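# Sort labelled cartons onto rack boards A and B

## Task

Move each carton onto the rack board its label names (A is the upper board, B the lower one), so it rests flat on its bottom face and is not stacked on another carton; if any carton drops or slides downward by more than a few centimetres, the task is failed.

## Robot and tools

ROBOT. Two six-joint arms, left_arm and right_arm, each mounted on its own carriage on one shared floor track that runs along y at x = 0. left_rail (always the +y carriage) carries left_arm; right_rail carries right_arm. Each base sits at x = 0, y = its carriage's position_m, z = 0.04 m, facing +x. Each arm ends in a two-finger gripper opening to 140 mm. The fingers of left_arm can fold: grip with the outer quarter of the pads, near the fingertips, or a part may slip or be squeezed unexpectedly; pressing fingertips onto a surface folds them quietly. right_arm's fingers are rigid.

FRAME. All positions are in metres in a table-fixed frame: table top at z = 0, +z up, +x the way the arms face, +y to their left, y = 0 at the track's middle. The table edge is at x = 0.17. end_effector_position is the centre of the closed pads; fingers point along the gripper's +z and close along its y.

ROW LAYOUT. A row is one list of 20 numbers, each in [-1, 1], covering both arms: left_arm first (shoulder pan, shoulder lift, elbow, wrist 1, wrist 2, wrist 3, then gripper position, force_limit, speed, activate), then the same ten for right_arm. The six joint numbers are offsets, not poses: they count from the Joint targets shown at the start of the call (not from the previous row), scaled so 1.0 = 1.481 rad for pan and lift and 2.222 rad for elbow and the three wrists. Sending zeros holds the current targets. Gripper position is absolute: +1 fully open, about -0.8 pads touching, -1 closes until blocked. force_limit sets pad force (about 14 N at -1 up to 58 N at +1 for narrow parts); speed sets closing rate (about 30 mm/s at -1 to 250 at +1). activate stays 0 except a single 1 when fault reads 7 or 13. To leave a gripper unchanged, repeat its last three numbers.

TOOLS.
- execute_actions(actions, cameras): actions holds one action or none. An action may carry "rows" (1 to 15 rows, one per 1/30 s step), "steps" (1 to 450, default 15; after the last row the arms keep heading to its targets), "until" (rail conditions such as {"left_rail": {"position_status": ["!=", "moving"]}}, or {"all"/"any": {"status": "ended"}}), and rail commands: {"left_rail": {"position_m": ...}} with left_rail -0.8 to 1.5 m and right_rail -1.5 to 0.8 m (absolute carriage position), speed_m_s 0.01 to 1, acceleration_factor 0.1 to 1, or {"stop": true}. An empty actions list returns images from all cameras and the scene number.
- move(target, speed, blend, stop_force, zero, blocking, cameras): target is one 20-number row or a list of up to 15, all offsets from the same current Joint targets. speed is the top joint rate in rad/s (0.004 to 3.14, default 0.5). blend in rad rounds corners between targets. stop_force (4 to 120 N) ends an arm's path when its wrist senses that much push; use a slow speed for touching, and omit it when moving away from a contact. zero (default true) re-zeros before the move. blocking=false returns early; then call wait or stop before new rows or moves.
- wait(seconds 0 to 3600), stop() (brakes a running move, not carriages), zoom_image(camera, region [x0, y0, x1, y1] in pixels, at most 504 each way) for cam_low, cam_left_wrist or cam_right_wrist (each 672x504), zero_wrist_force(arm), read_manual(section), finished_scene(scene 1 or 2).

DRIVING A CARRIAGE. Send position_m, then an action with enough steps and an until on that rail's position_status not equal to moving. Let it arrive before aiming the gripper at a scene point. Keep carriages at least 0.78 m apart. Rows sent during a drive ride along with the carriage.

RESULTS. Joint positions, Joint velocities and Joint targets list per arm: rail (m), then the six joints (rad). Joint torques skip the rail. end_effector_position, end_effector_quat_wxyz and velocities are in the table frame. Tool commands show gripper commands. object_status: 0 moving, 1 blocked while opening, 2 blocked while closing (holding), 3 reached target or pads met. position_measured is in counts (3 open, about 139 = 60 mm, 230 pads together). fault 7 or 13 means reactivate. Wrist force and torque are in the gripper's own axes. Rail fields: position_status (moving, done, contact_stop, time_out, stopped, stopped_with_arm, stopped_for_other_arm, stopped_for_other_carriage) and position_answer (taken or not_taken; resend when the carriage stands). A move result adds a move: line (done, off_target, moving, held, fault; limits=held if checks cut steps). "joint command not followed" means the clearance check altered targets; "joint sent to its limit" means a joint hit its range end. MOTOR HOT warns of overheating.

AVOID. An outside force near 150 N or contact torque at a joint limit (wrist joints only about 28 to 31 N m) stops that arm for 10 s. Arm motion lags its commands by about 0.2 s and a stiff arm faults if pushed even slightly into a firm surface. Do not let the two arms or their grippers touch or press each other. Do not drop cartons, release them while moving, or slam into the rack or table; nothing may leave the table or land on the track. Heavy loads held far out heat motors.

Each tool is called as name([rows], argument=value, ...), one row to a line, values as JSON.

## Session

execute_actions(actions=[])

Scene clock: 0.00 s.
left_arm: end_effector_position=(+0.3563, +0.7786, +0.5790) position_measured=3 object_status=3 fault=0 end_effector_quat_wxyz=(+0.000, +0.000, +1.000, +0.000) | right_arm: end_effector_position=(+0.3563, -0.6214, +0.5790) position_measured=3 object_status=3 fault=0 end_effector_quat_wxyz=(+0.000, +0.000, +1.000, +0.000)
Joint positions: left_arm=[0.7 -0.281 -2.157 1.821 -1.235 -1.571 -0.28] | right_arm=[-0.7 -0.28 -2.157 1.821 -1.235 -1.571 -0.28]
Joint velocities: within noise
Joint torques (N m): no reading
Wrist force (N): no reading
Wrist torque (N m): no reading
Wrist force, peak (N): no reading
Joint targets: left_arm=[0.700 -0.281 -2.157 1.821 -1.235 -1.571 -0.280] | right_arm=[-0.700 -0.280 -2.157 1.821 -1.235 -1.571 -0.280]
Tool commands: left_gripper/position=+1.0 left_gripper/force_limit=+1.0 left_gripper/speed=+1.0 left_gripper/activate=+0.0 right_gripper/position=+1.0 right_gripper/force_limit=+1.0 right_gripper/speed=+1.0 right_gripper/activate=+0.0
left_rail: position_m=0.700 position_status=done
right_rail: position_m=-0.700 position_status=done

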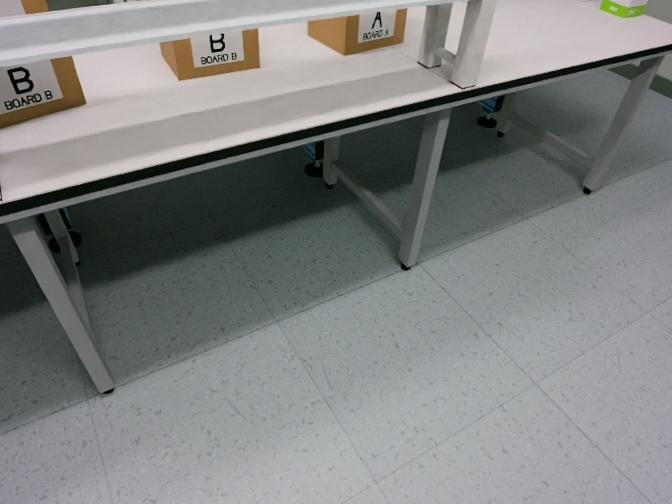

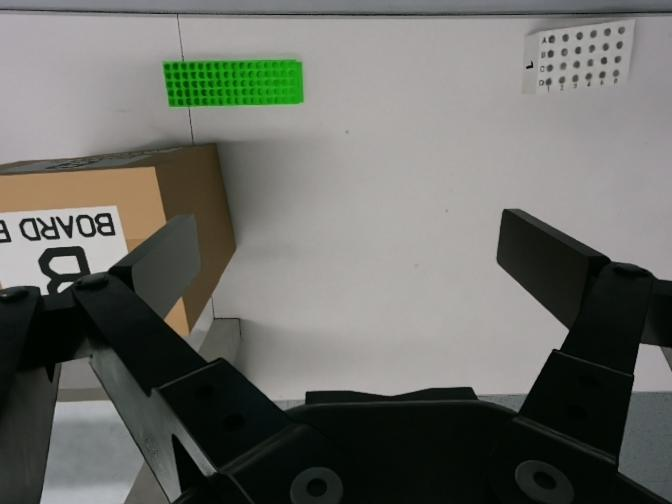

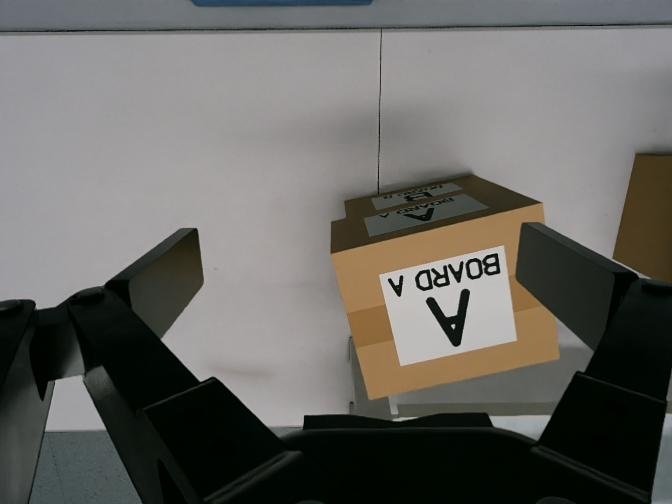

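move(target=[0, -0.164, -0.0095, 0.034, 0, 0, -0.25, 0.5, 0.5, 0, 0, -0.164, -0.0095, 0.034, 0, 0, -0.25, 0.5, 0.5, 0], speed=0.8)

execute_actions([
  {"left_rail": {"position_m": 0.55}, "right_rail": {"position_m": -0.25}, "steps": 150, "until": {"all": {"status": "ended"}}},
], cameras=["cam_left_wrist", "cam_right_wrist"])

Scene clock: 14.53 s.
left_arm: end_effector_position=(+0.2421, +0.8115, +0.6452) position_measured=160 object_status=3 fault=0 end_effector_quat_wxyz=(+0.090, +0.000, +0.996, -0.026) end_effector_velocity=(-0.003, +0.001, +0.000) end_effector_angular_velocity=(-0.001, -0.002, +0.000) | right_arm: end_effector_position=(+0.2421, -0.5885, +0.6452) position_measured=160 object_status=3 fault=0 end_effector_quat_wxyz=(+0.090, +0.000, +0.996, -0.026)
Joint positions: left_arm=[0.7 -0.281 -2.399 1.8 -1.16 -1.571 -0.28] | right_arm=[-0.7 -0.28 -2.399 1.8 -1.16 -1.571 -0.28]
Joint velocities: left_arm=[0 0 -0.005 0.001 0.002 0 0] | right_arm=[within noise]
Joint torques (N m): left_arm=[-0.79 5.72 -56.05 -0.98 0.03 -0.03] | right_arm=[-1.91 18.24 -46.28 -0.81 0.28 0.27]
Wrist force (N): left_arm=[-0.1 -0.1 0.2] | right_arm=[0.4 0.2 0.5]
Wrist torque (N m): left_arm=[-0.01 0.05 -0.02] | right_arm=[0.01 -0.07 -0.13]
Wrist force, peak (N): left_arm=[4.2 1.6 -2.2] | right_arm=[4.5 1.5 -1.8]
Joint targets: left_arm=[0.700 -0.281 -2.400 1.800 -1.159 -1.571 -0.280] | right_arm=[-0.700 -0.280 -2.400 1.800 -1.159 -1.571 -0.280]
left_rail: position_m=0.700 position_status=done
right_rail: position_m=-0.700 position_status=done
move: done

Scene clock: 16.47 s.
left_arm: end_effector_position=(+0.2420, +0.6615, +0.6453) position_measured=160 object_status=3 fault=0 end_effector_quat_wxyz=(+0.090, +0.000, +0.996, -0.026) | right_arm: end_effector_position=(+0.2420, -0.1385, +0.6453) position_measured=160 object_status=3 fault=0 end_effector_quat_wxyz=(+0.090, +0.000, +0.996, -0.026)
Joint positions: left_arm=[0.55 -0.281 -2.4 1.8 -1.159 -1.571 -0.28] | right_arm=[-0.25 -0.28 -2.4 1.8 -1.159 -1.571 -0.28]
Joint torques (N m): left_arm=[-4.08 7.61 -52.8 -1.23 0.22 -0.25] | right_arm=[-1.63 25.06 -43.5 -1.05 0.14 0.18]
Wrist force (N): left_arm=[-0.1 0.1 0.2] | right_arm=[0.3 -0.3 0.5]
Wrist torque (N m): left_arm=[0.04 0.04 -0.02] | right_arm=[-0.09 -0.04 -0.13]
Wrist force, peak (N): left_arm=[0.0 2.0 0.0] | right_arm=[0.2 -1.8 0.5]
Joint targets: left_arm=[0.550 -0.281 -2.400 1.800 -1.159 -1.571 -0.280] | right_arm=[-0.250 -0.280 -2.400 1.800 -1.159 -1.571 -0.280]
Tool commands: left_gripper/position=-0.25 left_gripper/force_limit=+0.5 left_gripper/speed=+0.5 left_gripper/activate=+0.0 right_gripper/position=-0.25 right_gripper/force_limit=+0.5 right_gripper/speed=+0.5 right_gripper/activate=+0.0
left_rail: position_m=0.550 position_status=done
right_rail: position_m=-0.250 position_status=done
cam_left_wrist: T_world_to_cam=[[0.00353, 0.99943, -0.03373, -0.63123], [0.86472, 0.01389, 0.50207, -0.54622], [0.50225, -0.03094, -0.86417, 0.63933]] pos_world=[0.15345, 0.65823, 0.80544]
cam_right_wrist: T_world_to_cam=[[0.0244, 0.99908, -0.03524, 0.16215], [0.87897, -0.00464, 0.47685, -0.51932], [0.47625, -0.04261, -0.87828, 0.62171]] pos_world=[0.15642, -0.13792, 0.79939]

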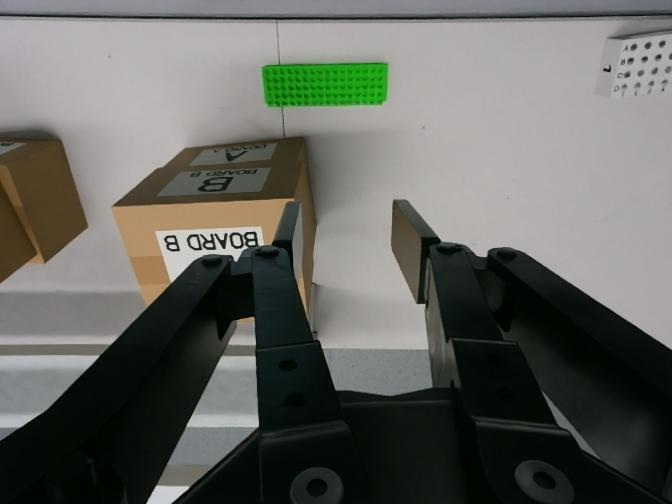

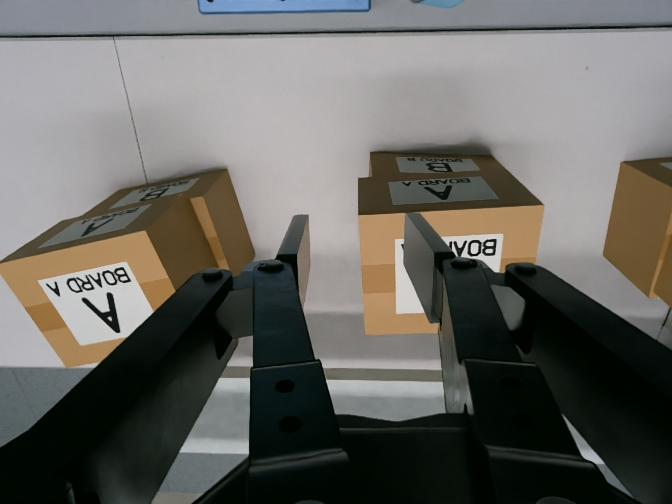

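zoom_image(camera="cam_left_wrist", region=[90, 120, 350, 380])

zoom_image(camera="cam_right_wrist", region=[340, 130, 600, 390])

zoom_image(camera="cam_right_wrist", region=[0, 140, 260, 400])

Scaled by 1.938.

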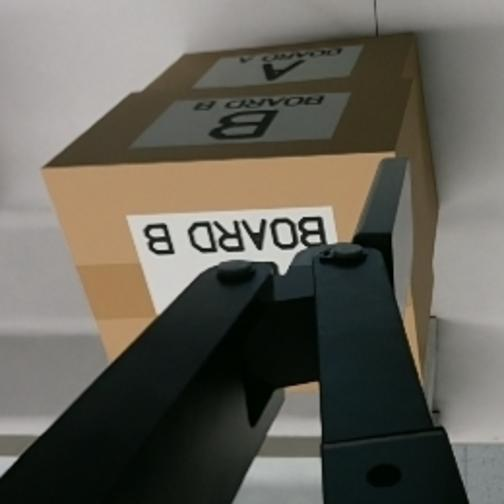

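Scaled by 1.938.

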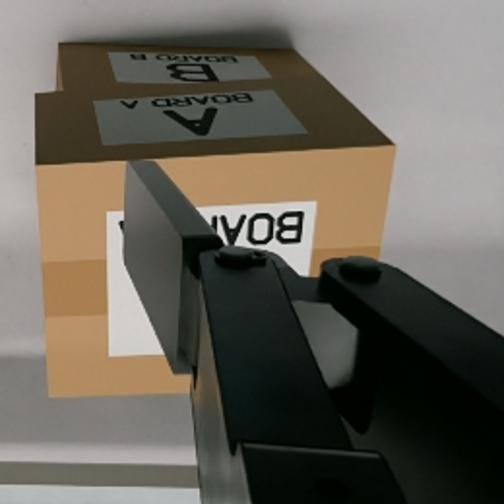

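Scaled by 1.938.

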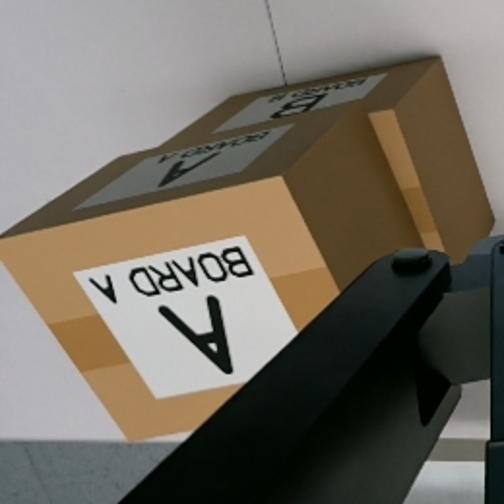

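execute_actions([
  {"left_rail": {"position_m": 0.39}, "right_rail": {"position_m": -0.41}, "steps": 150, "until": {"all": {"status": "ended"}}},
])

move(target=[0, 0.5598, -0.8101, -0.974, 0.0495, -0.581, -0.25, 0.5, 0.5, 0, 0.189, 0.22629, 0.09275, 0.45, 0.675, 0.405, -0.25, 0.5, 0.5, 0], speed=1.0)

move(target=[-1, 0, 0, 0, 0, 0, -0.25, 0.5, 0.5, 0, 0.0, 0, 0, 0.45148, 0.6895, 0.428, -0.25, 0.5, 0.5, 0], speed=1.0)

move(target=[-0.9315, 0, 0, 0, 0, 0, -0.25, 0.5, 0.5, 0, 0, 0, 0, 0, 0, 0, -0.25, 0.5, 0.5, 0], speed=1.0)

move(target=[0, 0.33375, -0.90283, -0.29814, 0, 0, -0.25, 0.5, 0.5, 0, 0, 0, 0, 0, 0, 0, -0.25, 0.5, 0.5, 0], speed=0.8, cameras=["cam_left_wrist", "cam_right_wrist"])

Scene clock: 67.07 s.
left_arm: end_effector_position=(+0.2420, +0.5015, +0.6453) position_measured=160 object_status=3 fault=0 end_effector_quat_wxyz=(+0.090, +0.000, +0.996, -0.026) | right_arm: end_effector_position=(+0.2420, -0.2985, +0.6453) position_measured=160 object_status=3 fault=0 end_effector_quat_wxyz=(+0.090, +0.000, +0.996, -0.026)
Joint positions: left_arm=[0.39 -0.281 -2.4 1.8 -1.159 -1.571 -0.28] | right_arm=[-0.41 -0.28 -2.4 1.8 -1.159 -1.571 -0.28]
Joint torques (N m): left_arm=[-4.12 10.77 -44.13 -1.72 0.12 0] | right_arm=[-2.01 36.28 -33.23 -2.65 -0.1 0.3]
Wrist force (N): left_arm=[0.0 0.0 0.1] | right_arm=[0.1 0.1 0.5]
Wrist torque (N m): left_arm=[0.03 0.03 -0.02] | right_arm=[-0.02 0.01 -0.12]
Wrist force, peak (N): left_arm=[0.1 1.6 0.1] | right_arm=[0.1 2.3 0.1]
Joint targets: left_arm=[0.390 -0.281 -2.400 1.800 -1.159 -1.571 -0.280] | right_arm=[-0.410 -0.280 -2.400 1.800 -1.159 -1.571 -0.280]
Tool commands: left_gripper/position=-0.25 left_gripper/force_limit=+0.5 left_gripper/speed=+0.5 left_gripper/activate=+0.0 right_gripper/position=-0.25 right_gripper/force_limit=+0.5 right_gripper/speed=+0.5 right_gripper/activate=+0.0
left_rail: position_m=0.390 position_status=done
right_rail: position_m=-0.410 position_status=done

Scene clock: 69.97 s.
left_arm: end_effector_position=(-0.1132, +0.6427, +1.7162) position_measured=160 object_status=3 fault=0 end_effector_quat_wxyz=(-0.594, -0.011, +0.105, +0.798) | right_arm: end_effector_position=(+0.2828, +0.1037, +0.6715) position_measured=160 object_status=3 fault=0 end_effector_quat_wxyz=(+0.598, -0.580, -0.413, -0.367)
Joint positions: left_arm=[0.39 -0.281 -1.571 0 -3.323 -1.461 -1.571] | right_arm=[-0.41 -0.001 -2.065 2.006 -0.16 -0.071 0.619]
Joint torques (N m): left_arm=[-1.95 29.67 -4.94 1.59 2.35 -3.03] | right_arm=[10.43 8.94 -34.01 2.43 4.49 2.33]
Wrist force (N): left_arm=[-0.5 0.9 0.1] | right_arm=[-0.7 0.5 -1.0]
Wrist torque (N m): left_arm=[-0.08 0.31 0.01] | right_arm=[-0.20 -0.21 -0.02]
Wrist force, peak (N): left_arm=[2.2 0.7 3.9] | right_arm=[0.0 3.4 -0.9]
Joint targets: left_arm=[0.390 -0.281 -1.570 0.000 -3.324 -1.461 -1.571] | right_arm=[-0.410 -0.001 -2.065 2.006 -0.160 -0.071 0.619]
left_rail: position_m=0.390 position_status=done
right_rail: position_m=-0.410 position_status=done
move: done

Scene clock: 72.23 s.
left_arm: end_effector_position=(+0.2416, +0.5255, +1.7162) position_measured=160 object_status=3 fault=0 end_effector_quat_wxyz=(+0.100, +0.063, +0.085, +0.989) | right_arm: end_effector_position=(+0.4351, -0.1987, +0.4697) position_measured=160 object_status=3 fault=0 end_effector_quat_wxyz=(-0.306, +0.667, -0.637, +0.235)
Joint positions: left_arm=[0.39 -1.762 -1.57 0 -3.324 -1.461 -1.571] | right_arm=[-0.41 -0.001 -2.064 2.006 0.843 1.461 1.57]
Joint torques (N m): left_arm=[-15.58 6.86 12.11 1.54 0.63 -2.61] | right_arm=[4.06 -4.87 -39.5 4.77 3.52 2.84]
Wrist force (N): left_arm=[-0.7 1.1 0.3] | right_arm=[0.7 1.0 0.5]
Wrist torque (N m): left_arm=[-0.04 0.33 0.02] | right_arm=[-0.14 -0.14 -0.23]
Wrist force, peak (N): left_arm=[-2.1 2.6 0.3] | right_arm=[3.5 1.6 0.8]
Joint targets: left_arm=[0.390 -1.762 -1.570 0.000 -3.324 -1.461 -1.571] | right_arm=[-0.410 -0.001 -2.065 2.006 0.844 1.461 1.570]
left_rail: position_m=0.390 position_status=done
right_rail: position_m=-0.410 position_status=done
move: done

Scene clock: 74.37 s.
left_arm: end_effector_position=(+0.1789, +0.1785, +1.7162) position_measured=160 object_status=3 fault=0 end_effector_quat_wxyz=(+0.707, +0.103, +0.025, +0.699) | right_arm: end_effector_position=(+0.4351, -0.1988, +0.4697) position_measured=160 object_status=3 fault=0 end_effector_quat_wxyz=(-0.306, +0.667, -0.637, +0.235)
Joint positions: left_arm=[0.39 -3.141 -1.57 0 -3.324 -1.461 -1.571] | right_arm=[-0.41 -0.001 -2.065 2.006 0.844 1.461 1.57]
Joint torques (N m): left_arm=[-18.02 -15.78 4.4 1.72 -1.03 -2.74] | right_arm=[-7.04 -13.91 -48.69 4.93 3.42 2.99]
Wrist force (N): left_arm=[-0.5 1.0 0.2] | right_arm=[0.6 1.0 0.8]
Wrist torque (N m): left_arm=[-0.07 0.29 0.01] | right_arm=[-0.15 -0.12 -0.23]
Wrist force, peak (N): left_arm=[-2.1 2.5 0.2] | right_arm=[0.8 1.2 0.8]
Joint targets: left_arm=[0.390 -3.142 -1.570 0.000 -3.324 -1.461 -1.571] | right_arm=[-0.410 -0.001 -2.065 2.006 0.844 1.461 1.570]
left_rail: position_m=0.390 position_status=done
right_rail: position_m=-0.410 position_status=done
move: done

Scene clock: 77.60 s.
left_arm: end_effector_position=(+0.4344, +0.1784, +0.4698) position_measured=160 object_status=3 fault=0 end_effector_quat_wxyz=(+0.306, +0.667, +0.638, +0.234) | right_arm: end_effector_position=(+0.4351, -0.1988, +0.4697) position_measured=160 object_status=3 fault=0 end_effector_quat_wxyz=(-0.306, +0.667, -0.637, +0.235)
Joint positions: left_arm=[0.39 -3.142 -1.076 -2.006 -3.986 -1.461 -1.571] | right_arm=[-0.41 -0.001 -2.065 2.006 0.844 1.461 1.57]
Joint torques (N m): left_arm=[-11.01 22.13 37.36 -3.91 -2.33 -2.13] | right_arm=[-12.19 -15.07 -48.22 4.98 3.28 2.76]
Wrist force (N): left_arm=[-0.1 -0.2 0.1] | right_arm=[0.5 0.9 0.4]
Wrist torque (N m): left_arm=[0.08 0.09 -0.23] | right_arm=[-0.16 -0.11 -0.22]
Wrist force, peak (N): left_arm=[0.1 -4.9 1.5] | right_arm=[0.8 1.2 0.6]
Joint targets: left_arm=[0.390 -3.142 -1.076 -2.006 -3.986 -1.461 -1.571] | right_arm=[-0.410 -0.001 -2.065 2.006 0.844 1.461 1.570]
left_rail: position_m=0.390 position_status=done
right_rail: position_m=-0.410 position_status=done
move: done
cam_left_wrist: T_world_to_cam=[[0.69387, 0.00056, 0.7201, -0.63091], [-0.31614, -0.89824, 0.30532, 0.15036], [0.647, -0.4395, -0.62308, 0.27289]] pos_world=[0.30874, 0.25534, 0.57844]
cam_right_wrist: T_world_to_cam=[[-0.71727, 0.02081, -0.69648, 0.65034], [-0.27345, 0.91096, 0.30883, 0.1568], [0.64089, 0.41197, -0.64772, 0.28332]] pos_world=[0.32777, -0.27309, 0.58804]

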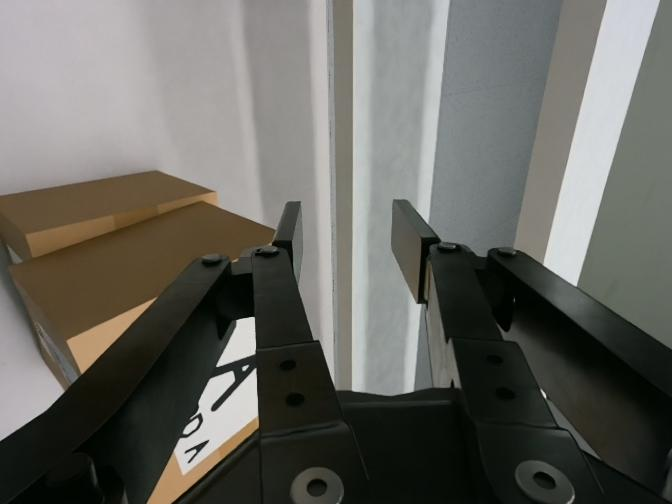

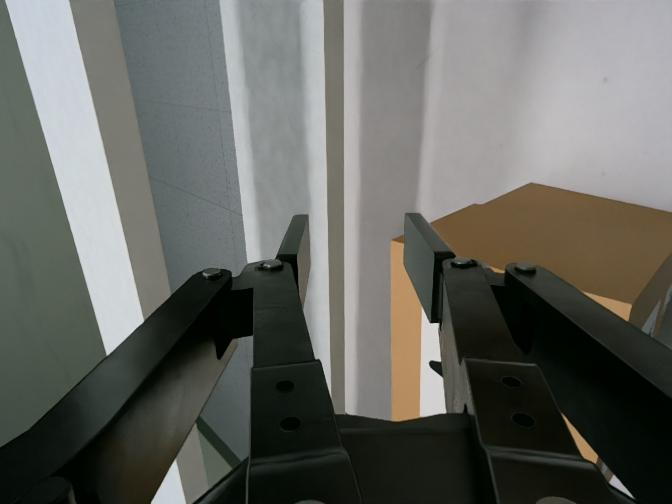

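move(target=[0, -0.02783, -0.15044, 0.16881, 0, 0, -0.25, 0.5, 0.5, 0, 0, 0.02783, 0.15044, -0.16881, 0, 0, -0.25, 0.5, 0.5, 0], speed=0.35)

move(target=[0, 0, 0, 0, 0.12, 0, -0.25, 0.5, 0.5, 0, 0, 0, 0, 0, -0.12, 0, -0.25, 0.5, 0.5, 0], speed=0.05, stop_force=40, cameras=["cam_left_wrist", "cam_right_wrist"])

Scene clock: 107.57 s.
left_arm: end_effector_position=(+0.4293, +0.1785, +0.2697) position_measured=160 object_status=3 fault=0 end_effector_quat_wxyz=(+0.306, +0.667, +0.638, +0.234) | right_arm: end_effector_position=(+0.4300, -0.1988, +0.2696) position_measured=160 object_status=3 fault=0 end_effector_quat_wxyz=(-0.306, +0.667, -0.637, +0.235)
Joint positions: left_arm=[0.39 -3.142 -1.117 -2.34 -3.611 -1.461 -1.571] | right_arm=[-0.41 -0.001 -2.023 2.34 0.469 1.461 1.57]
Joint torques (N m): left_arm=[12.07 -15.82 33.63 1.54 -1.83 -2.1] | right_arm=[-10.25 11.86 -29.54 -1.76 2.85 2.91]
Wrist force (N): left_arm=[-0.2 -0.3 0.2] | right_arm=[0.0 0.9 0.5]
Wrist torque (N m): left_arm=[0.06 0.10 -0.22] | right_arm=[-0.22 -0.03 -0.26]
Wrist force, peak (N): left_arm=[0.0 -2.2 1.4] | right_arm=[0.6 -2.2 3.3]
Joint targets: left_arm=[0.390 -3.142 -1.117 -2.341 -3.611 -1.461 -1.571] | right_arm=[-0.410 -0.001 -2.023 2.340 0.468 1.461 1.570]
left_rail: position_m=0.390 position_status=done
right_rail: position_m=-0.410 position_status=done
move: done

Scene clock: 112.77 s.
left_arm: end_effector_position=(+0.4206, +0.1179, +0.2783) position_measured=160 object_status=3 fault=0 end_effector_quat_wxyz=(+0.363, +0.685, +0.607, +0.173) | right_arm: end_effector_position=(+0.4213, -0.1381, +0.2782) position_measured=160 object_status=3 fault=0 end_effector_quat_wxyz=(-0.363, +0.686, -0.607, +0.173)
Joint positions: left_arm=[0.39 -3.142 -1.117 -2.341 -3.611 -1.279 -1.572] | right_arm=[-0.41 -0.001 -2.023 2.34 0.468 1.279 1.57]
Joint torques (N m): left_arm=[-37.56 -13.02 36.43 -1.4 7.49 0.16] | right_arm=[27.05 6.99 -36.54 -1.45 -6.77 2.75]
Wrist force (N): left_arm=[39.6 3.4 -5.7] | right_arm=[41.2 6.5 -11.1]
Wrist torque (N m): left_arm=[-0.17 1.48 -1.28] | right_arm=[-0.67 0.78 -1.43]
Wrist force, peak (N): left_arm=[47.8 5.0 -8.9] | right_arm=[48.0 7.5 -10.9]
Joint targets: left_arm=[0.390 -3.142 -1.117 -2.341 -3.611 -1.279 -1.572] | right_arm=[-0.410 -0.001 -2.023 2.340 0.468 1.279 1.570]
left_rail: position_m=0.390 position_status=done
right_rail: position_m=-0.410 position_status=done
move: contact (left_arm, right_arm); left_arm: the wrist 2 is farthest, 0.085 rad from its target; right_arm: the wrist 2 is farthest, 0.085 rad from its target
cam_left_wrist: T_world_to_cam=[[0.69462, 0.00394, 0.71936, -0.48381], [-0.42551, -0.80404, 0.41529, 0.15442], [0.58003, -0.59457, -0.55682, 0.16383]] pos_world=[0.30675, 0.22347, 0.37513]
cam_right_wrist: T_world_to_cam=[[-0.72005, 0.01778, -0.69369, 0.50579], [-0.38502, 0.82144, 0.4207, 0.16034], [0.57731, 0.57001, -0.58464, 0.1743]] pos_world=[0.3253, -0.24005, 0.38531]

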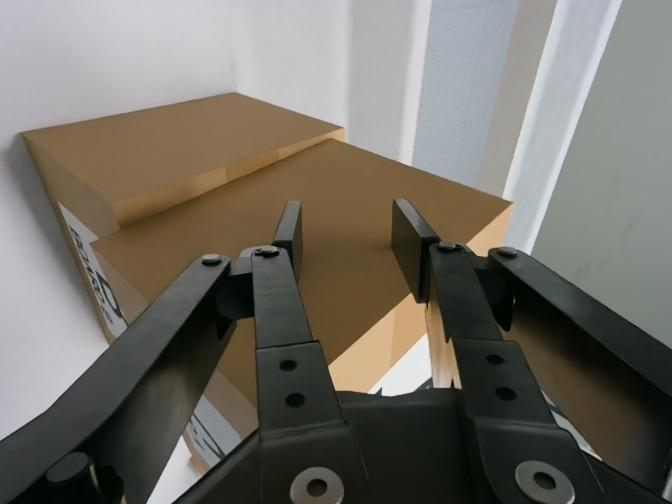

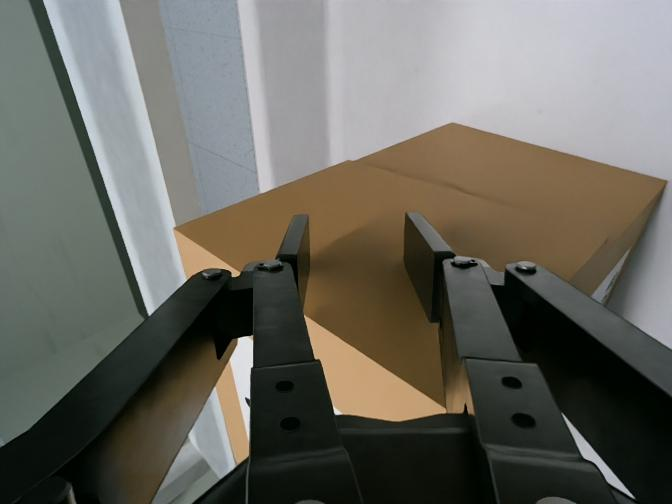

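move(target=[0, 0, 0, 0, 0.05, 0, -0.25, 0.5, 0.5, 0, 0, 0, 0, 0, -0.05, 0, -0.25, 0.5, 0.5, 0], speed=0.04, stop_force=54, zero=false)

Scene clock: 127.63 s.
left_arm: end_effector_position=(+0.4204, +0.1170, +0.2785) position_measured=160 object_status=3 fault=0 end_effector_quat_wxyz=(+0.363, +0.686, +0.607, +0.172) | right_arm: end_effector_position=(+0.4211, -0.1373, +0.2784) position_measured=160 object_status=3 fault=0 end_effector_quat_wxyz=(-0.363, +0.686, -0.607, +0.172)
Joint positions: left_arm=[0.39 -3.142 -1.117 -2.341 -3.611 -1.276 -1.572] | right_arm=[-0.41 -0.001 -2.023 2.34 0.468 1.276 1.57]
Joint torques (N m): left_arm=[-35.9 -13.58 37.57 -4.08 11.08 2.02] | right_arm=[28.85 5.53 -36.39 -1.41 -9.39 2.35]
Wrist force (N): left_arm=[54.3 4.2 -9.6] | right_arm=[55.9 7.6 -13.3]
Wrist torque (N m): left_arm=[-0.25 1.91 -1.41] | right_arm=[-0.73 1.17 -1.59]
Wrist force, peak (N): left_arm=[60.2 6.0 -12.0] | right_arm=[61.3 8.0 -14.3]
Joint targets: left_arm=[0.390 -3.142 -1.117 -2.341 -3.611 -1.276 -1.572] | right_arm=[-0.410 -0.001 -2.023 2.340 0.468 1.276 1.570]
left_rail: position_m=0.390 position_status=done
right_rail: position_m=-0.410 position_status=done
move: contact (left_arm, right_arm); left_arm: the wrist 2 is farthest, 0.108 rad from its target; right_arm: the wrist 2 is farthest, 0.109 rad from its target

move([
  [0, 0.0133, 0.17654, -0.18541, 0, 0, -0.25, 0.5, 0.5, 0, 0, -0.0133, -0.17654, 0.18541, 0, 0, -0.25, 0.5, 0.5, 0],
  [0, -0.06645, 0.30249, -0.2582, 0, 0, -0.25, 0.5, 0.5, 0, 0, 0.06645, -0.30249, 0.2582, 0, 0, -0.25, 0.5, 0.5, 0],
  [0, -0.21051, 0.38714, -0.24684, 0, 0, -0.25, 0.5, 0.5, 0, 0, 0.21051, -0.38714, 0.24684, 0, 0, -0.25, 0.5, 0.5, 0],
  [0, -0.36357, 0.48609, -0.24376, 0, 0, -0.25, 0.5, 0.5, 0, 0, 0.36357, -0.48609, 0.24376, 0, 0, -0.25, 0.5, 0.5, 0],
], speed=0.2, blend=[0.04, 0.05, 0.05, 0], cameras=["cam_left_wrist", "cam_right_wrist"])

Scene clock: 164.40 s.
left_arm: end_effector_position=(+0.7547, +0.1171, +0.6436) position_measured=160 object_status=3 fault=0 end_effector_quat_wxyz=(+0.363, +0.686, +0.607, +0.172) | right_arm: end_effector_position=(+0.7556, -0.1374, +0.6432) position_measured=160 object_status=3 fault=0 end_effector_quat_wxyz=(-0.363, +0.686, -0.607, +0.172)
Joint positions: left_arm=[0.39 -3.142 -1.656 -1.261 -4.153 -1.276 -1.572] | right_arm=[-0.41 -0.001 -1.485 1.26 1.01 1.276 1.57]
Joint torques (N m): left_arm=[-37.08 42.77 62.79 2.03 11.19 2.19] | right_arm=[28.86 -46.17 -52.99 -3.13 -10.31 2.86]
Wrist force (N): left_arm=[41.7 -3.8 -6.1] | right_arm=[42.6 7.6 -5.5]
Wrist torque (N m): left_arm=[0.52 1.60 -0.39] | right_arm=[-0.16 0.93 -0.47]
Wrist force, peak (N): left_arm=[54.5 5.3 -10.1] | right_arm=[56.1 7.7 -13.4]
Joint targets: left_arm=[0.390 -3.142 -1.656 -1.260 -4.153 -1.276 -1.572] | right_arm=[-0.410 -0.001 -1.485 1.260 1.010 1.276 1.570]
left_rail: position_m=0.390 position_status=done
right_rail: position_m=-0.410 position_status=done
move: done
cam_left_wrist: T_world_to_cam=[[0.6947, 0.004, 0.71929, -0.97867], [-0.42697, -0.80245, 0.41685, 0.14399], [0.57886, -0.5967, -0.55575, 0.17347]] pos_world=[0.64094, 0.22297, 0.74034]
cam_right_wrist: T_world_to_cam=[[-0.72012, 0.01769, -0.69362, 0.99967], [-0.38656, 0.81993, 0.42224, 0.13489], [0.57619, 0.57219, -0.58361, 0.19479]] pos_world=[0.6598, -0.23974, 0.75011]

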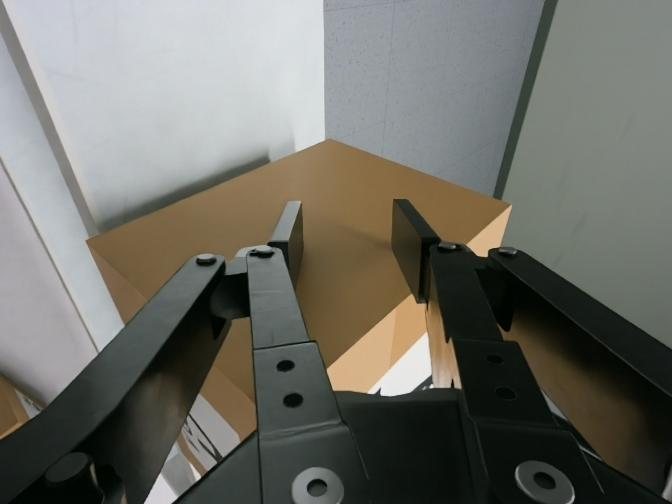

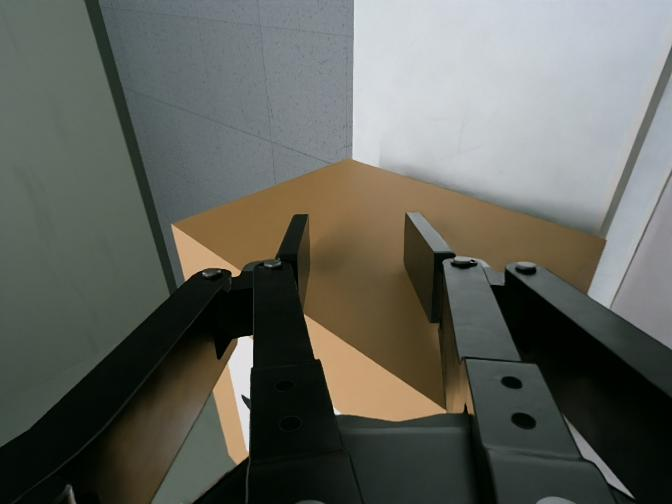

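move(target=[0, 0.00991, -0.04559, 0.03899, 0, 0, -0.25, 0.5, 0.5, 0, 0, -0.00991, 0.04559, -0.03899, 0, 0, -0.25, 0.5, 0.5, 0], speed=0.04, stop_force=9, cameras=["cam_left_wrist", "cam_right_wrist"])

Scene clock: 172.83 s.
left_arm: end_effector_position=(+0.7552, +0.1170, +0.6085) position_measured=160 object_status=3 fault=0 end_effector_quat_wxyz=(+0.363, +0.686, +0.607, +0.172) | right_arm: end_effector_position=(+0.7562, -0.1374, +0.6115) position_measured=160 object_status=3 fault=0 end_effector_quat_wxyz=(-0.363, +0.686, -0.607, +0.172)
Joint positions: left_arm=[0.39 -3.142 -1.645 -1.335 -4.089 -1.276 -1.572] | right_arm=[-0.41 -0.001 -1.495 1.327 0.952 1.276 1.57]
Joint torques (N m): left_arm=[-35.71 39.21 59.17 -4.46 11.37 2.14] | right_arm=[27.83 -38.95 -50.9 2.07 -10.78 2.94]
Wrist force (N): left_arm=[43.7 1.6 -7.9] | right_arm=[41.9 5.8 -11.8]
Wrist torque (N m): left_arm=[0.05 1.62 -1.00] | right_arm=[-0.87 0.87 -0.83]
Wrist force, peak (N): left_arm=[45.4 9.5 -18.8] | right_arm=[45.3 11.6 -5.8]
Joint targets: left_arm=[0.390 -3.142 -1.645 -1.335 -4.089 -1.276 -1.572] | right_arm=[-0.410 -0.001 -1.495 1.327 0.952 1.276 1.570]
left_rail: position_m=0.390 position_status=done
right_rail: position_m=-0.410 position_status=done
move: contact (left_arm, right_arm); left_arm: the elbow is farthest, 0.027 rad from its target; right_arm: the elbow is farthest, 0.034 rad from its target
cam_left_wrist: T_world_to_cam=[[0.6946, 0.00393, 0.71939, -0.95383], [-0.42705, -0.80248, 0.41672, 0.15901], [0.57893, -0.59667, -0.55572, 0.15354]] pos_world=[0.64155, 0.22297, 0.70524]
cam_right_wrist: T_world_to_cam=[[-0.72001, 0.01771, -0.69373, 0.97806], [-0.38661, 0.81993, 0.42219, 0.14862], [0.57629, 0.57219, -0.58351, 0.17575]] pos_world=[0.6604, -0.23974, 0.71832]

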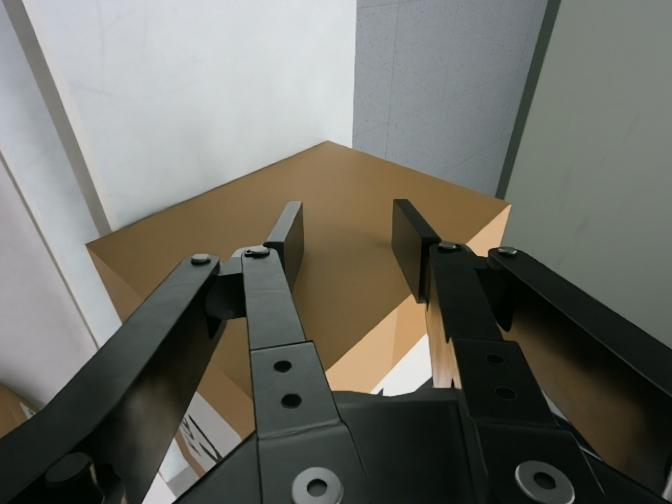

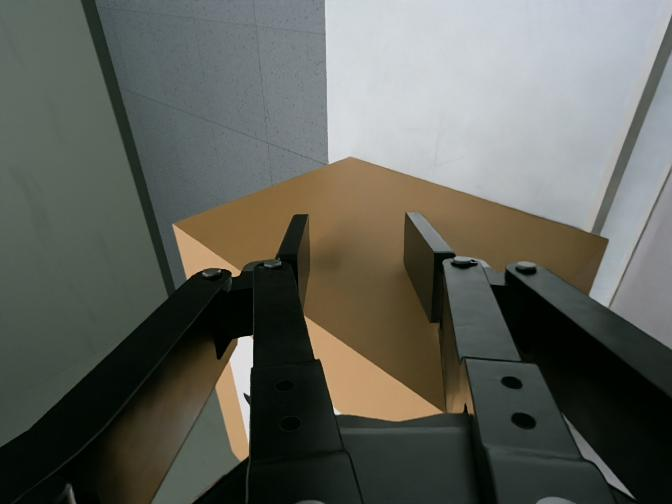

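move([
  [0, 0, 0, 0, -0.08, 0, -0.25, 0.5, 0.5, 0, 0, 0, 0, 0, 0.08, 0, -0.25, 0.5, 0.5, 0],
  [0, 0.14832, -0.01887, -0.08062, -0.08, 0, -0.25, 0.5, 0.5, 0, 0, -0.14832, 0.01887, 0.08062, 0.08, 0, -0.25, 0.5, 0.5, 0],
], speed=[0.1, 0.3], cameras=["cam_left_wrist", "cam_right_wrist", "cam_low"])

Scene clock: 182.40 s.
left_arm: end_effector_position=(+0.6043, +0.1762, +0.6930) position_measured=160 object_status=3 fault=0 end_effector_quat_wxyz=(+0.308, +0.668, +0.637, +0.231) | right_arm: end_effector_position=(+0.6046, -0.1966, +0.6961) position_measured=160 object_status=3 fault=0 end_effector_quat_wxyz=(-0.308, +0.668, -0.637, +0.232)
Joint positions: left_arm=[0.39 -3.142 -1.426 -1.377 -4.268 -1.454 -1.572] | right_arm=[-0.41 -0.001 -1.714 1.369 1.131 1.454 1.57]
Joint torques (N m): left_arm=[9.06 50.37 35 -3.48 -1.97 2.03] | right_arm=[-2.41 -40.26 -30.17 4.58 3.33 2.54]
Wrist force (N): left_arm=[-0.1 -0.6 0.0] | right_arm=[1.8 -1.2 2.3]
Wrist torque (N m): left_arm=[-0.03 0.06 -0.25] | right_arm=[-0.68 -0.41 -0.29]
Wrist force, peak (N): left_arm=[44.4 2.0 -8.1] | right_arm=[42.4 6.0 -11.8]
Joint targets: left_arm=[0.390 -3.142 -1.425 -1.377 -4.268 -1.454 -1.572] | right_arm=[-0.410 -0.001 -1.714 1.369 1.132 1.454 1.570]
left_rail: position_m=0.390 position_status=done
right_rail: position_m=-0.410 position_status=done
move: done
cam_left_wrist: T_world_to_cam=[[0.69533, 0.00076, 0.71869, -0.90934], [-0.31964, -0.89532, 0.3102, 0.13217], [0.6437, -0.44542, -0.6223, 0.30357]] pos_world=[0.47913, 0.25424, 0.80146]
cam_right_wrist: T_world_to_cam=[[-0.71863, 0.02074, -0.69509, 0.92946], [-0.27723, 0.90814, 0.31372, 0.12953], [0.63775, 0.41814, -0.64687, 0.32299]] pos_world=[0.49785, -0.27197, 0.81435]

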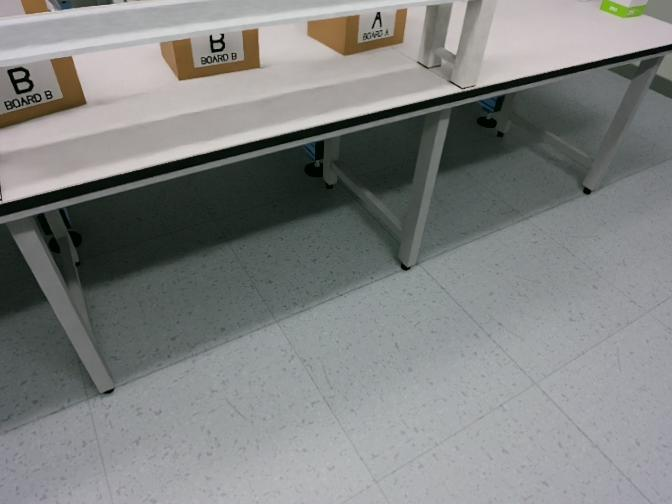

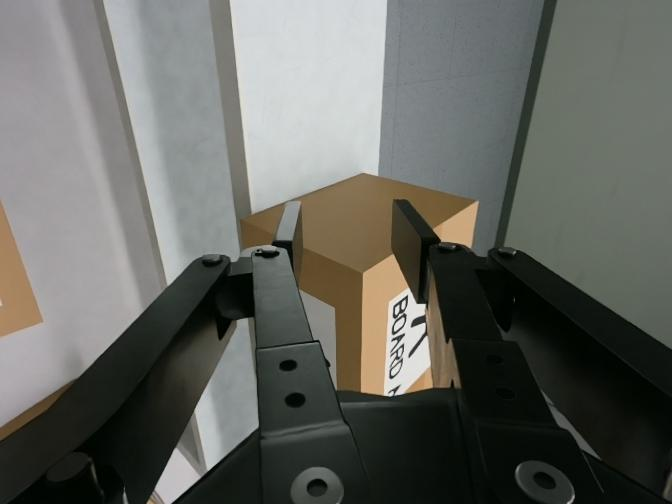

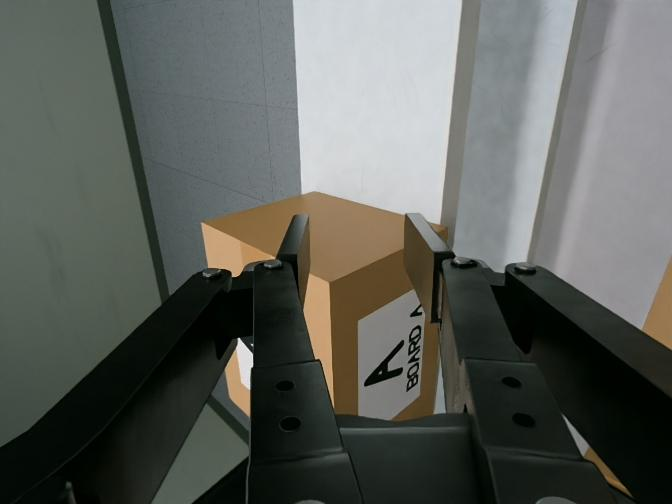

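move([
  [0, 0.3329, -0.44732, 0.34411, 0, 0, -0.25, 0.5, 0.5, 0, 0, -0.33432, 0.45092, -0.34663, 0, 0, -0.25, 0.5, 0.5, 0],
  [0, 0.07598, -0.60831, 0.67635, 0, 0, -0.25, 0.5, 0.5, 0, 0, -0.0774, 0.61191, -0.67886, 0, 0, -0.25, 0.5, 0.5, 0],
], speed=[0.6, 0.4])

move(target=[0, 0, 0, 0, 0.12, 0, -0.25, 0.5, 0.5, 0, 0, 0, 0, 0, -0.12, 0, -0.25, 0.5, 0.5, 0], speed=0.05, stop_force=45, cameras=["cam_left_wrist", "cam_right_wrist"])

Scene clock: 212.53 s.
left_arm: end_effector_position=(+0.4324, +0.1762, +0.0928) position_measured=160 object_status=3 fault=0 end_effector_quat_wxyz=(+0.389, +0.632, +0.591, +0.317) | right_arm: end_effector_position=(+0.4321, -0.1965, +0.0926) position_measured=160 object_status=3 fault=0 end_effector_quat_wxyz=(-0.389, +0.632, -0.591, +0.318)
Joint positions: left_arm=[0.39 -3.142 -1.313 -2.728 -2.766 -1.454 -1.572] | right_arm=[-0.41 -0.001 -1.829 2.729 -0.377 1.454 1.57]
Joint torques (N m): left_arm=[9.32 -11.6 21.76 3.51 -0.54 2.15] | right_arm=[8.98 8.55 -17.4 -4.32 2.06 2.84]
Wrist force (N): left_arm=[0.0 -0.4 0.5] | right_arm=[1.6 -1.2 2.3]
Wrist torque (N m): left_arm=[0.02 0.07 -0.29] | right_arm=[-0.79 -0.39 -0.33]
Wrist force, peak (N): left_arm=[-0.2 -3.7 0.4] | right_arm=[1.9 -2.8 1.7]
Joint targets: left_arm=[0.390 -3.142 -1.313 -2.728 -2.765 -1.454 -1.572] | right_arm=[-0.410 -0.001 -1.829 2.729 -0.377 1.454 1.570]
left_rail: position_m=0.390 position_status=done
right_rail: position_m=-0.410 position_status=done
move: done

Scene clock: 217.43 s.
left_arm: end_effector_position=(+0.4217, +0.1174, +0.0989) position_measured=160 object_status=3 fault=0 end_effector_quat_wxyz=(+0.439, +0.657, +0.554, +0.260) | right_arm: end_effector_position=(+0.4215, -0.1376, +0.0986) position_measured=160 object_status=3 fault=0 end_effector_quat_wxyz=(-0.439, +0.657, -0.554, +0.261)
Joint positions: left_arm=[0.39 -3.141 -1.313 -2.728 -2.765 -1.277 -1.572] | right_arm=[-0.41 -0.001 -1.829 2.729 -0.377 1.277 1.57]
Joint torques (N m): left_arm=[-34.73 -8.83 30.04 2.06 8.57 2.3] | right_arm=[15.43 5.91 -19.78 -2.79 -7.64 2.49]
Wrist force (N): left_arm=[44.6 -7.9 -9.2] | right_arm=[48.6 0.8 -9.3]
Wrist torque (N m): left_arm=[0.22 1.61 0.07] | right_arm=[-0.83 0.64 -0.19]
Wrist force, peak (N): left_arm=[52.7 -8.8 -11.8] | right_arm=[55.2 1.7 -8.6]
Joint targets: left_arm=[0.390 -3.141 -1.313 -2.728 -2.765 -1.277 -1.572] | right_arm=[-0.410 -0.001 -1.829 2.729 -0.377 1.277 1.570]
left_rail: position_m=0.390 position_status=done
right_rail: position_m=-0.410 position_status=done
move: contact (left_arm, right_arm); left_arm: the wrist 2 is farthest, 0.090 rad from its target; right_arm: the wrist 2 is farthest, 0.090 rad from its target
cam_left_wrist: T_world_to_cam=[[0.4842, 0.00402, 0.87495, -0.28222], [-0.5198, -0.80307, 0.29135, 0.28085], [0.70382, -0.59587, -0.38676, -0.00588]] pos_world=[0.28677, 0.22317, 0.16283]
cam_right_wrist: T_world_to_cam=[[-0.51572, 0.01763, -0.85657, 0.31129], [-0.48212, 0.82049, 0.30716, 0.28758], [0.70823, 0.57139, -0.41465, -0.00297]] pos_world=[0.30129, -0.23974, 0.17708]

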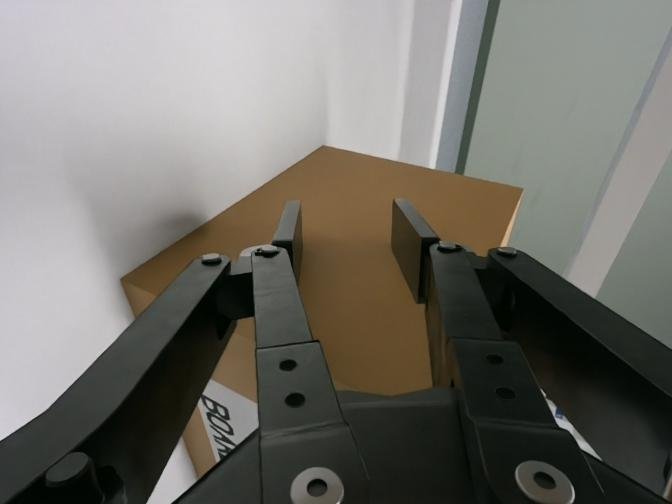

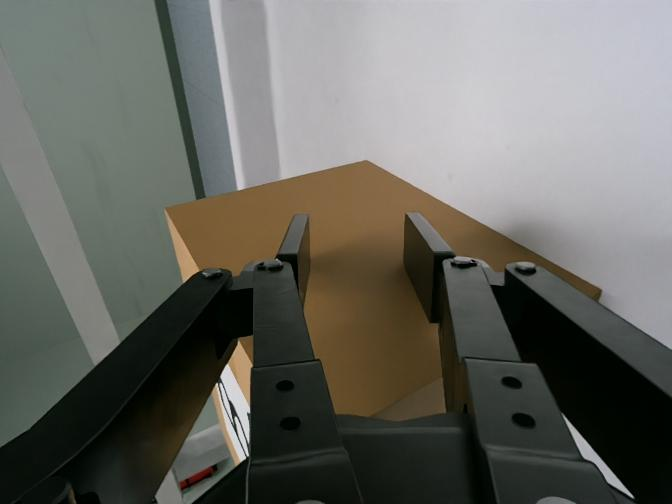

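move([
  [0, 0.19082, 0.09554, -0.22273, 0, 0, -0.25, 0.5, 0.5, 0, 0, -0.19082, -0.09554, 0.22273, 0, 0, -0.25, 0.5, 0.5, 0],
  [0, 0.15158, 0.19283, -0.29386, 0, 0, -0.25, 0.5, 0.5, 0, 0, -0.15158, -0.19283, 0.29386, 0, 0, -0.25, 0.5, 0.5, 0],
  [0, 0.01646, 0.24536, -0.25633, 0, 0, -0.25, 0.5, 0.5, 0, 0, -0.01646, -0.24536, 0.25633, 0, 0, -0.25, 0.5, 0.5, 0],
  [0, -0.10979, 0.3115, -0.23832, 0, 0, -0.25, 0.5, 0.5, 0, 0, 0.10979, -0.3115, 0.23832, 0, 0, -0.25, 0.5, 0.5, 0],
], speed=0.18, blend=[0.04, 0.04, 0.03, 0], cameras=["cam_left_wrist", "cam_right_wrist"])

Scene clock: 250.47 s.
left_arm: end_effector_position=(+0.6970, +0.1174, +0.3572) position_measured=160 object_status=3 fault=0 end_effector_quat_wxyz=(+0.439, +0.657, +0.554, +0.260) | right_arm: end_effector_position=(+0.6969, -0.1377, +0.3569) position_measured=160 object_status=3 fault=0 end_effector_quat_wxyz=(-0.439, +0.657, -0.554, +0.261)
Joint positions: left_arm=[0.39 -3.141 -1.475 -2.036 -3.295 -1.277 -1.572] | right_arm=[-0.41 -0.001 -1.666 2.037 0.153 1.277 1.57]
Joint torques (N m): left_arm=[-36.52 27.96 66.24 6.55 10.01 2.04] | right_arm=[21.64 -25.95 -49.52 -5.4 -11.46 2.57]
Wrist force (N): left_arm=[37.1 -9.4 -6.4] | right_arm=[40.0 3.6 -4.3]
Wrist torque (N m): left_arm=[0.37 1.40 0.03] | right_arm=[-1.10 0.40 -0.16]
Wrist force, peak (N): left_arm=[45.6 -9.7 -9.0] | right_arm=[49.0 0.8 -9.2]
Joint targets: left_arm=[0.390 -3.141 -1.476 -2.036 -3.295 -1.277 -1.572] | right_arm=[-0.410 -0.001 -1.666 2.037 0.153 1.277 1.570]
left_rail: position_m=0.390 position_status=done
right_rail: position_m=-0.410 position_status=done
move: done
cam_left_wrist: T_world_to_cam=[[0.48434, 0.00401, 0.87487, -0.64151], [-0.51977, -0.80306, 0.29143, 0.34859], [0.70374, -0.59589, -0.38687, -0.09958]] pos_world=[0.56197, 0.22317, 0.42113]
cam_right_wrist: T_world_to_cam=[[-0.51572, 0.01763, -0.85657, 0.67458], [-0.48212, 0.82049, 0.30716, 0.3411], [0.70823, 0.57139, -0.41465, -0.09086]] pos_world=[0.57669, -0.23984, 0.43538]

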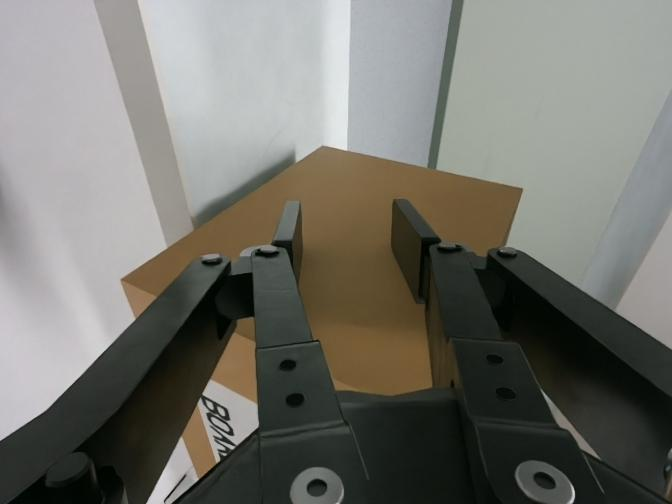

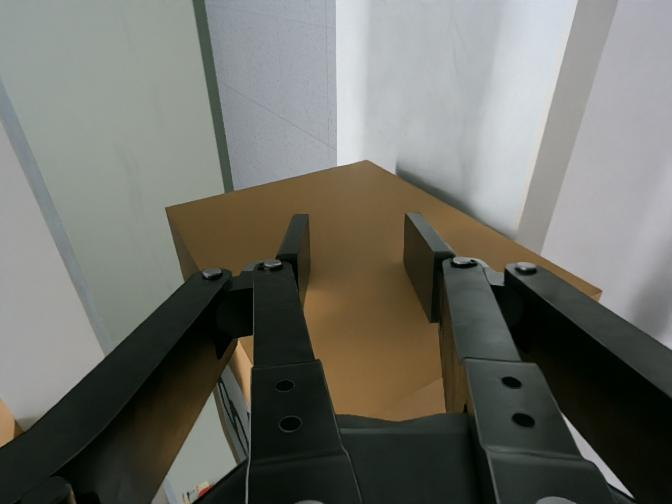

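move(target=[0, -0.0161, -0.01854, 0.02927, 0, 0, -0.25, 0.5, 0.5, 0, 0, 0.0161, 0.01854, -0.02927, 0, 0, -0.25, 0.5, 0.5, 0], speed=0.02, stop_force=8, cameras=["cam_left_wrist", "cam_right_wrist"])

Scene clock: 260.03 s.
left_arm: end_effector_position=(+0.6974, +0.1174, +0.3425) position_measured=160 object_status=3 fault=0 end_effector_quat_wxyz=(+0.440, +0.657, +0.554, +0.260) | right_arm: end_effector_position=(+0.6973, -0.1377, +0.3423) position_measured=160 object_status=3 fault=0 end_effector_quat_wxyz=(-0.439, +0.657, -0.554, +0.261)
Joint positions: left_arm=[0.39 -3.141 -1.486 -2.054 -3.266 -1.277 -1.572] | right_arm=[-0.41 -0.001 -1.656 2.055 0.124 1.277 1.57]
Joint torques (N m): left_arm=[-33.99 61.29 61.81 -0.29 10.81 1.7] | right_arm=[14.6 -47.77 -47.89 2.05 -13.72 2.11]
Wrist force (N): left_arm=[36.7 -4.8 -9.3] | right_arm=[39.9 0.5 -7.0]
Wrist torque (N m): left_arm=[0.15 1.40 -0.09] | right_arm=[-1.18 0.41 -0.04]
Wrist force, peak (N): left_arm=[37.4 -8.9 -6.5] | right_arm=[40.1 -5.2 -11.2]
Joint targets: left_arm=[0.390 -3.141 -1.486 -2.054 -3.266 -1.277 -1.572] | right_arm=[-0.410 -0.001 -1.656 2.055 0.124 1.277 1.570]
left_rail: position_m=0.390 position_status=done
right_rail: position_m=-0.410 position_status=done
move: contact (left_arm, right_arm); left_arm: the wrist 1 is farthest, 0.036 rad from its target; right_arm: the wrist 1 is farthest, 0.036 rad from its target
cam_left_wrist: T_world_to_cam=[[0.48406, 0.00396, 0.87502, -0.62874], [-0.51989, -0.80306, 0.29124, 0.35322], [0.70385, -0.59589, -0.38667, -0.10569]] pos_world=[0.56237, 0.22317, 0.40643]
cam_right_wrist: T_world_to_cam=[[-0.51556, 0.0176, -0.85667, 0.66214], [-0.48218, 0.82051, 0.30704, 0.34597], [0.70831, 0.57137, -0.41454, -0.09728]] pos_world=[0.5771, -0.23994, 0.42068]

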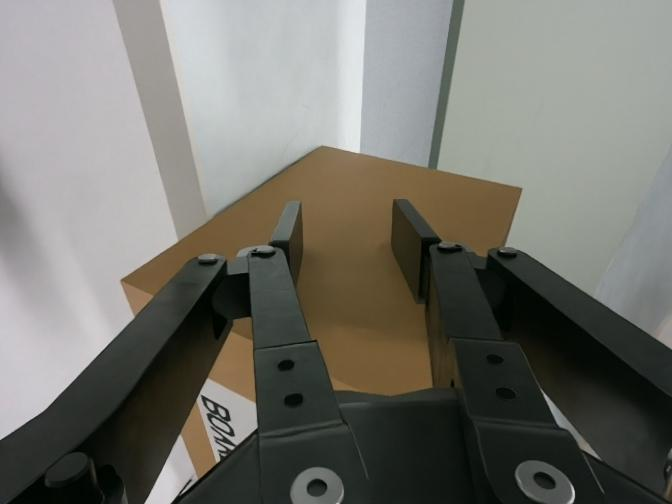

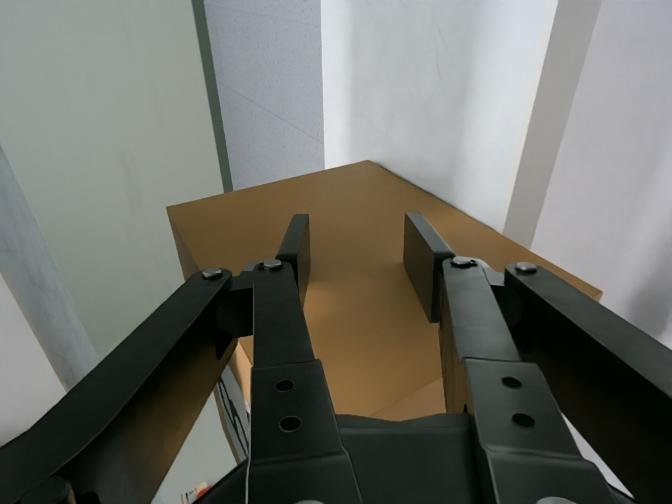

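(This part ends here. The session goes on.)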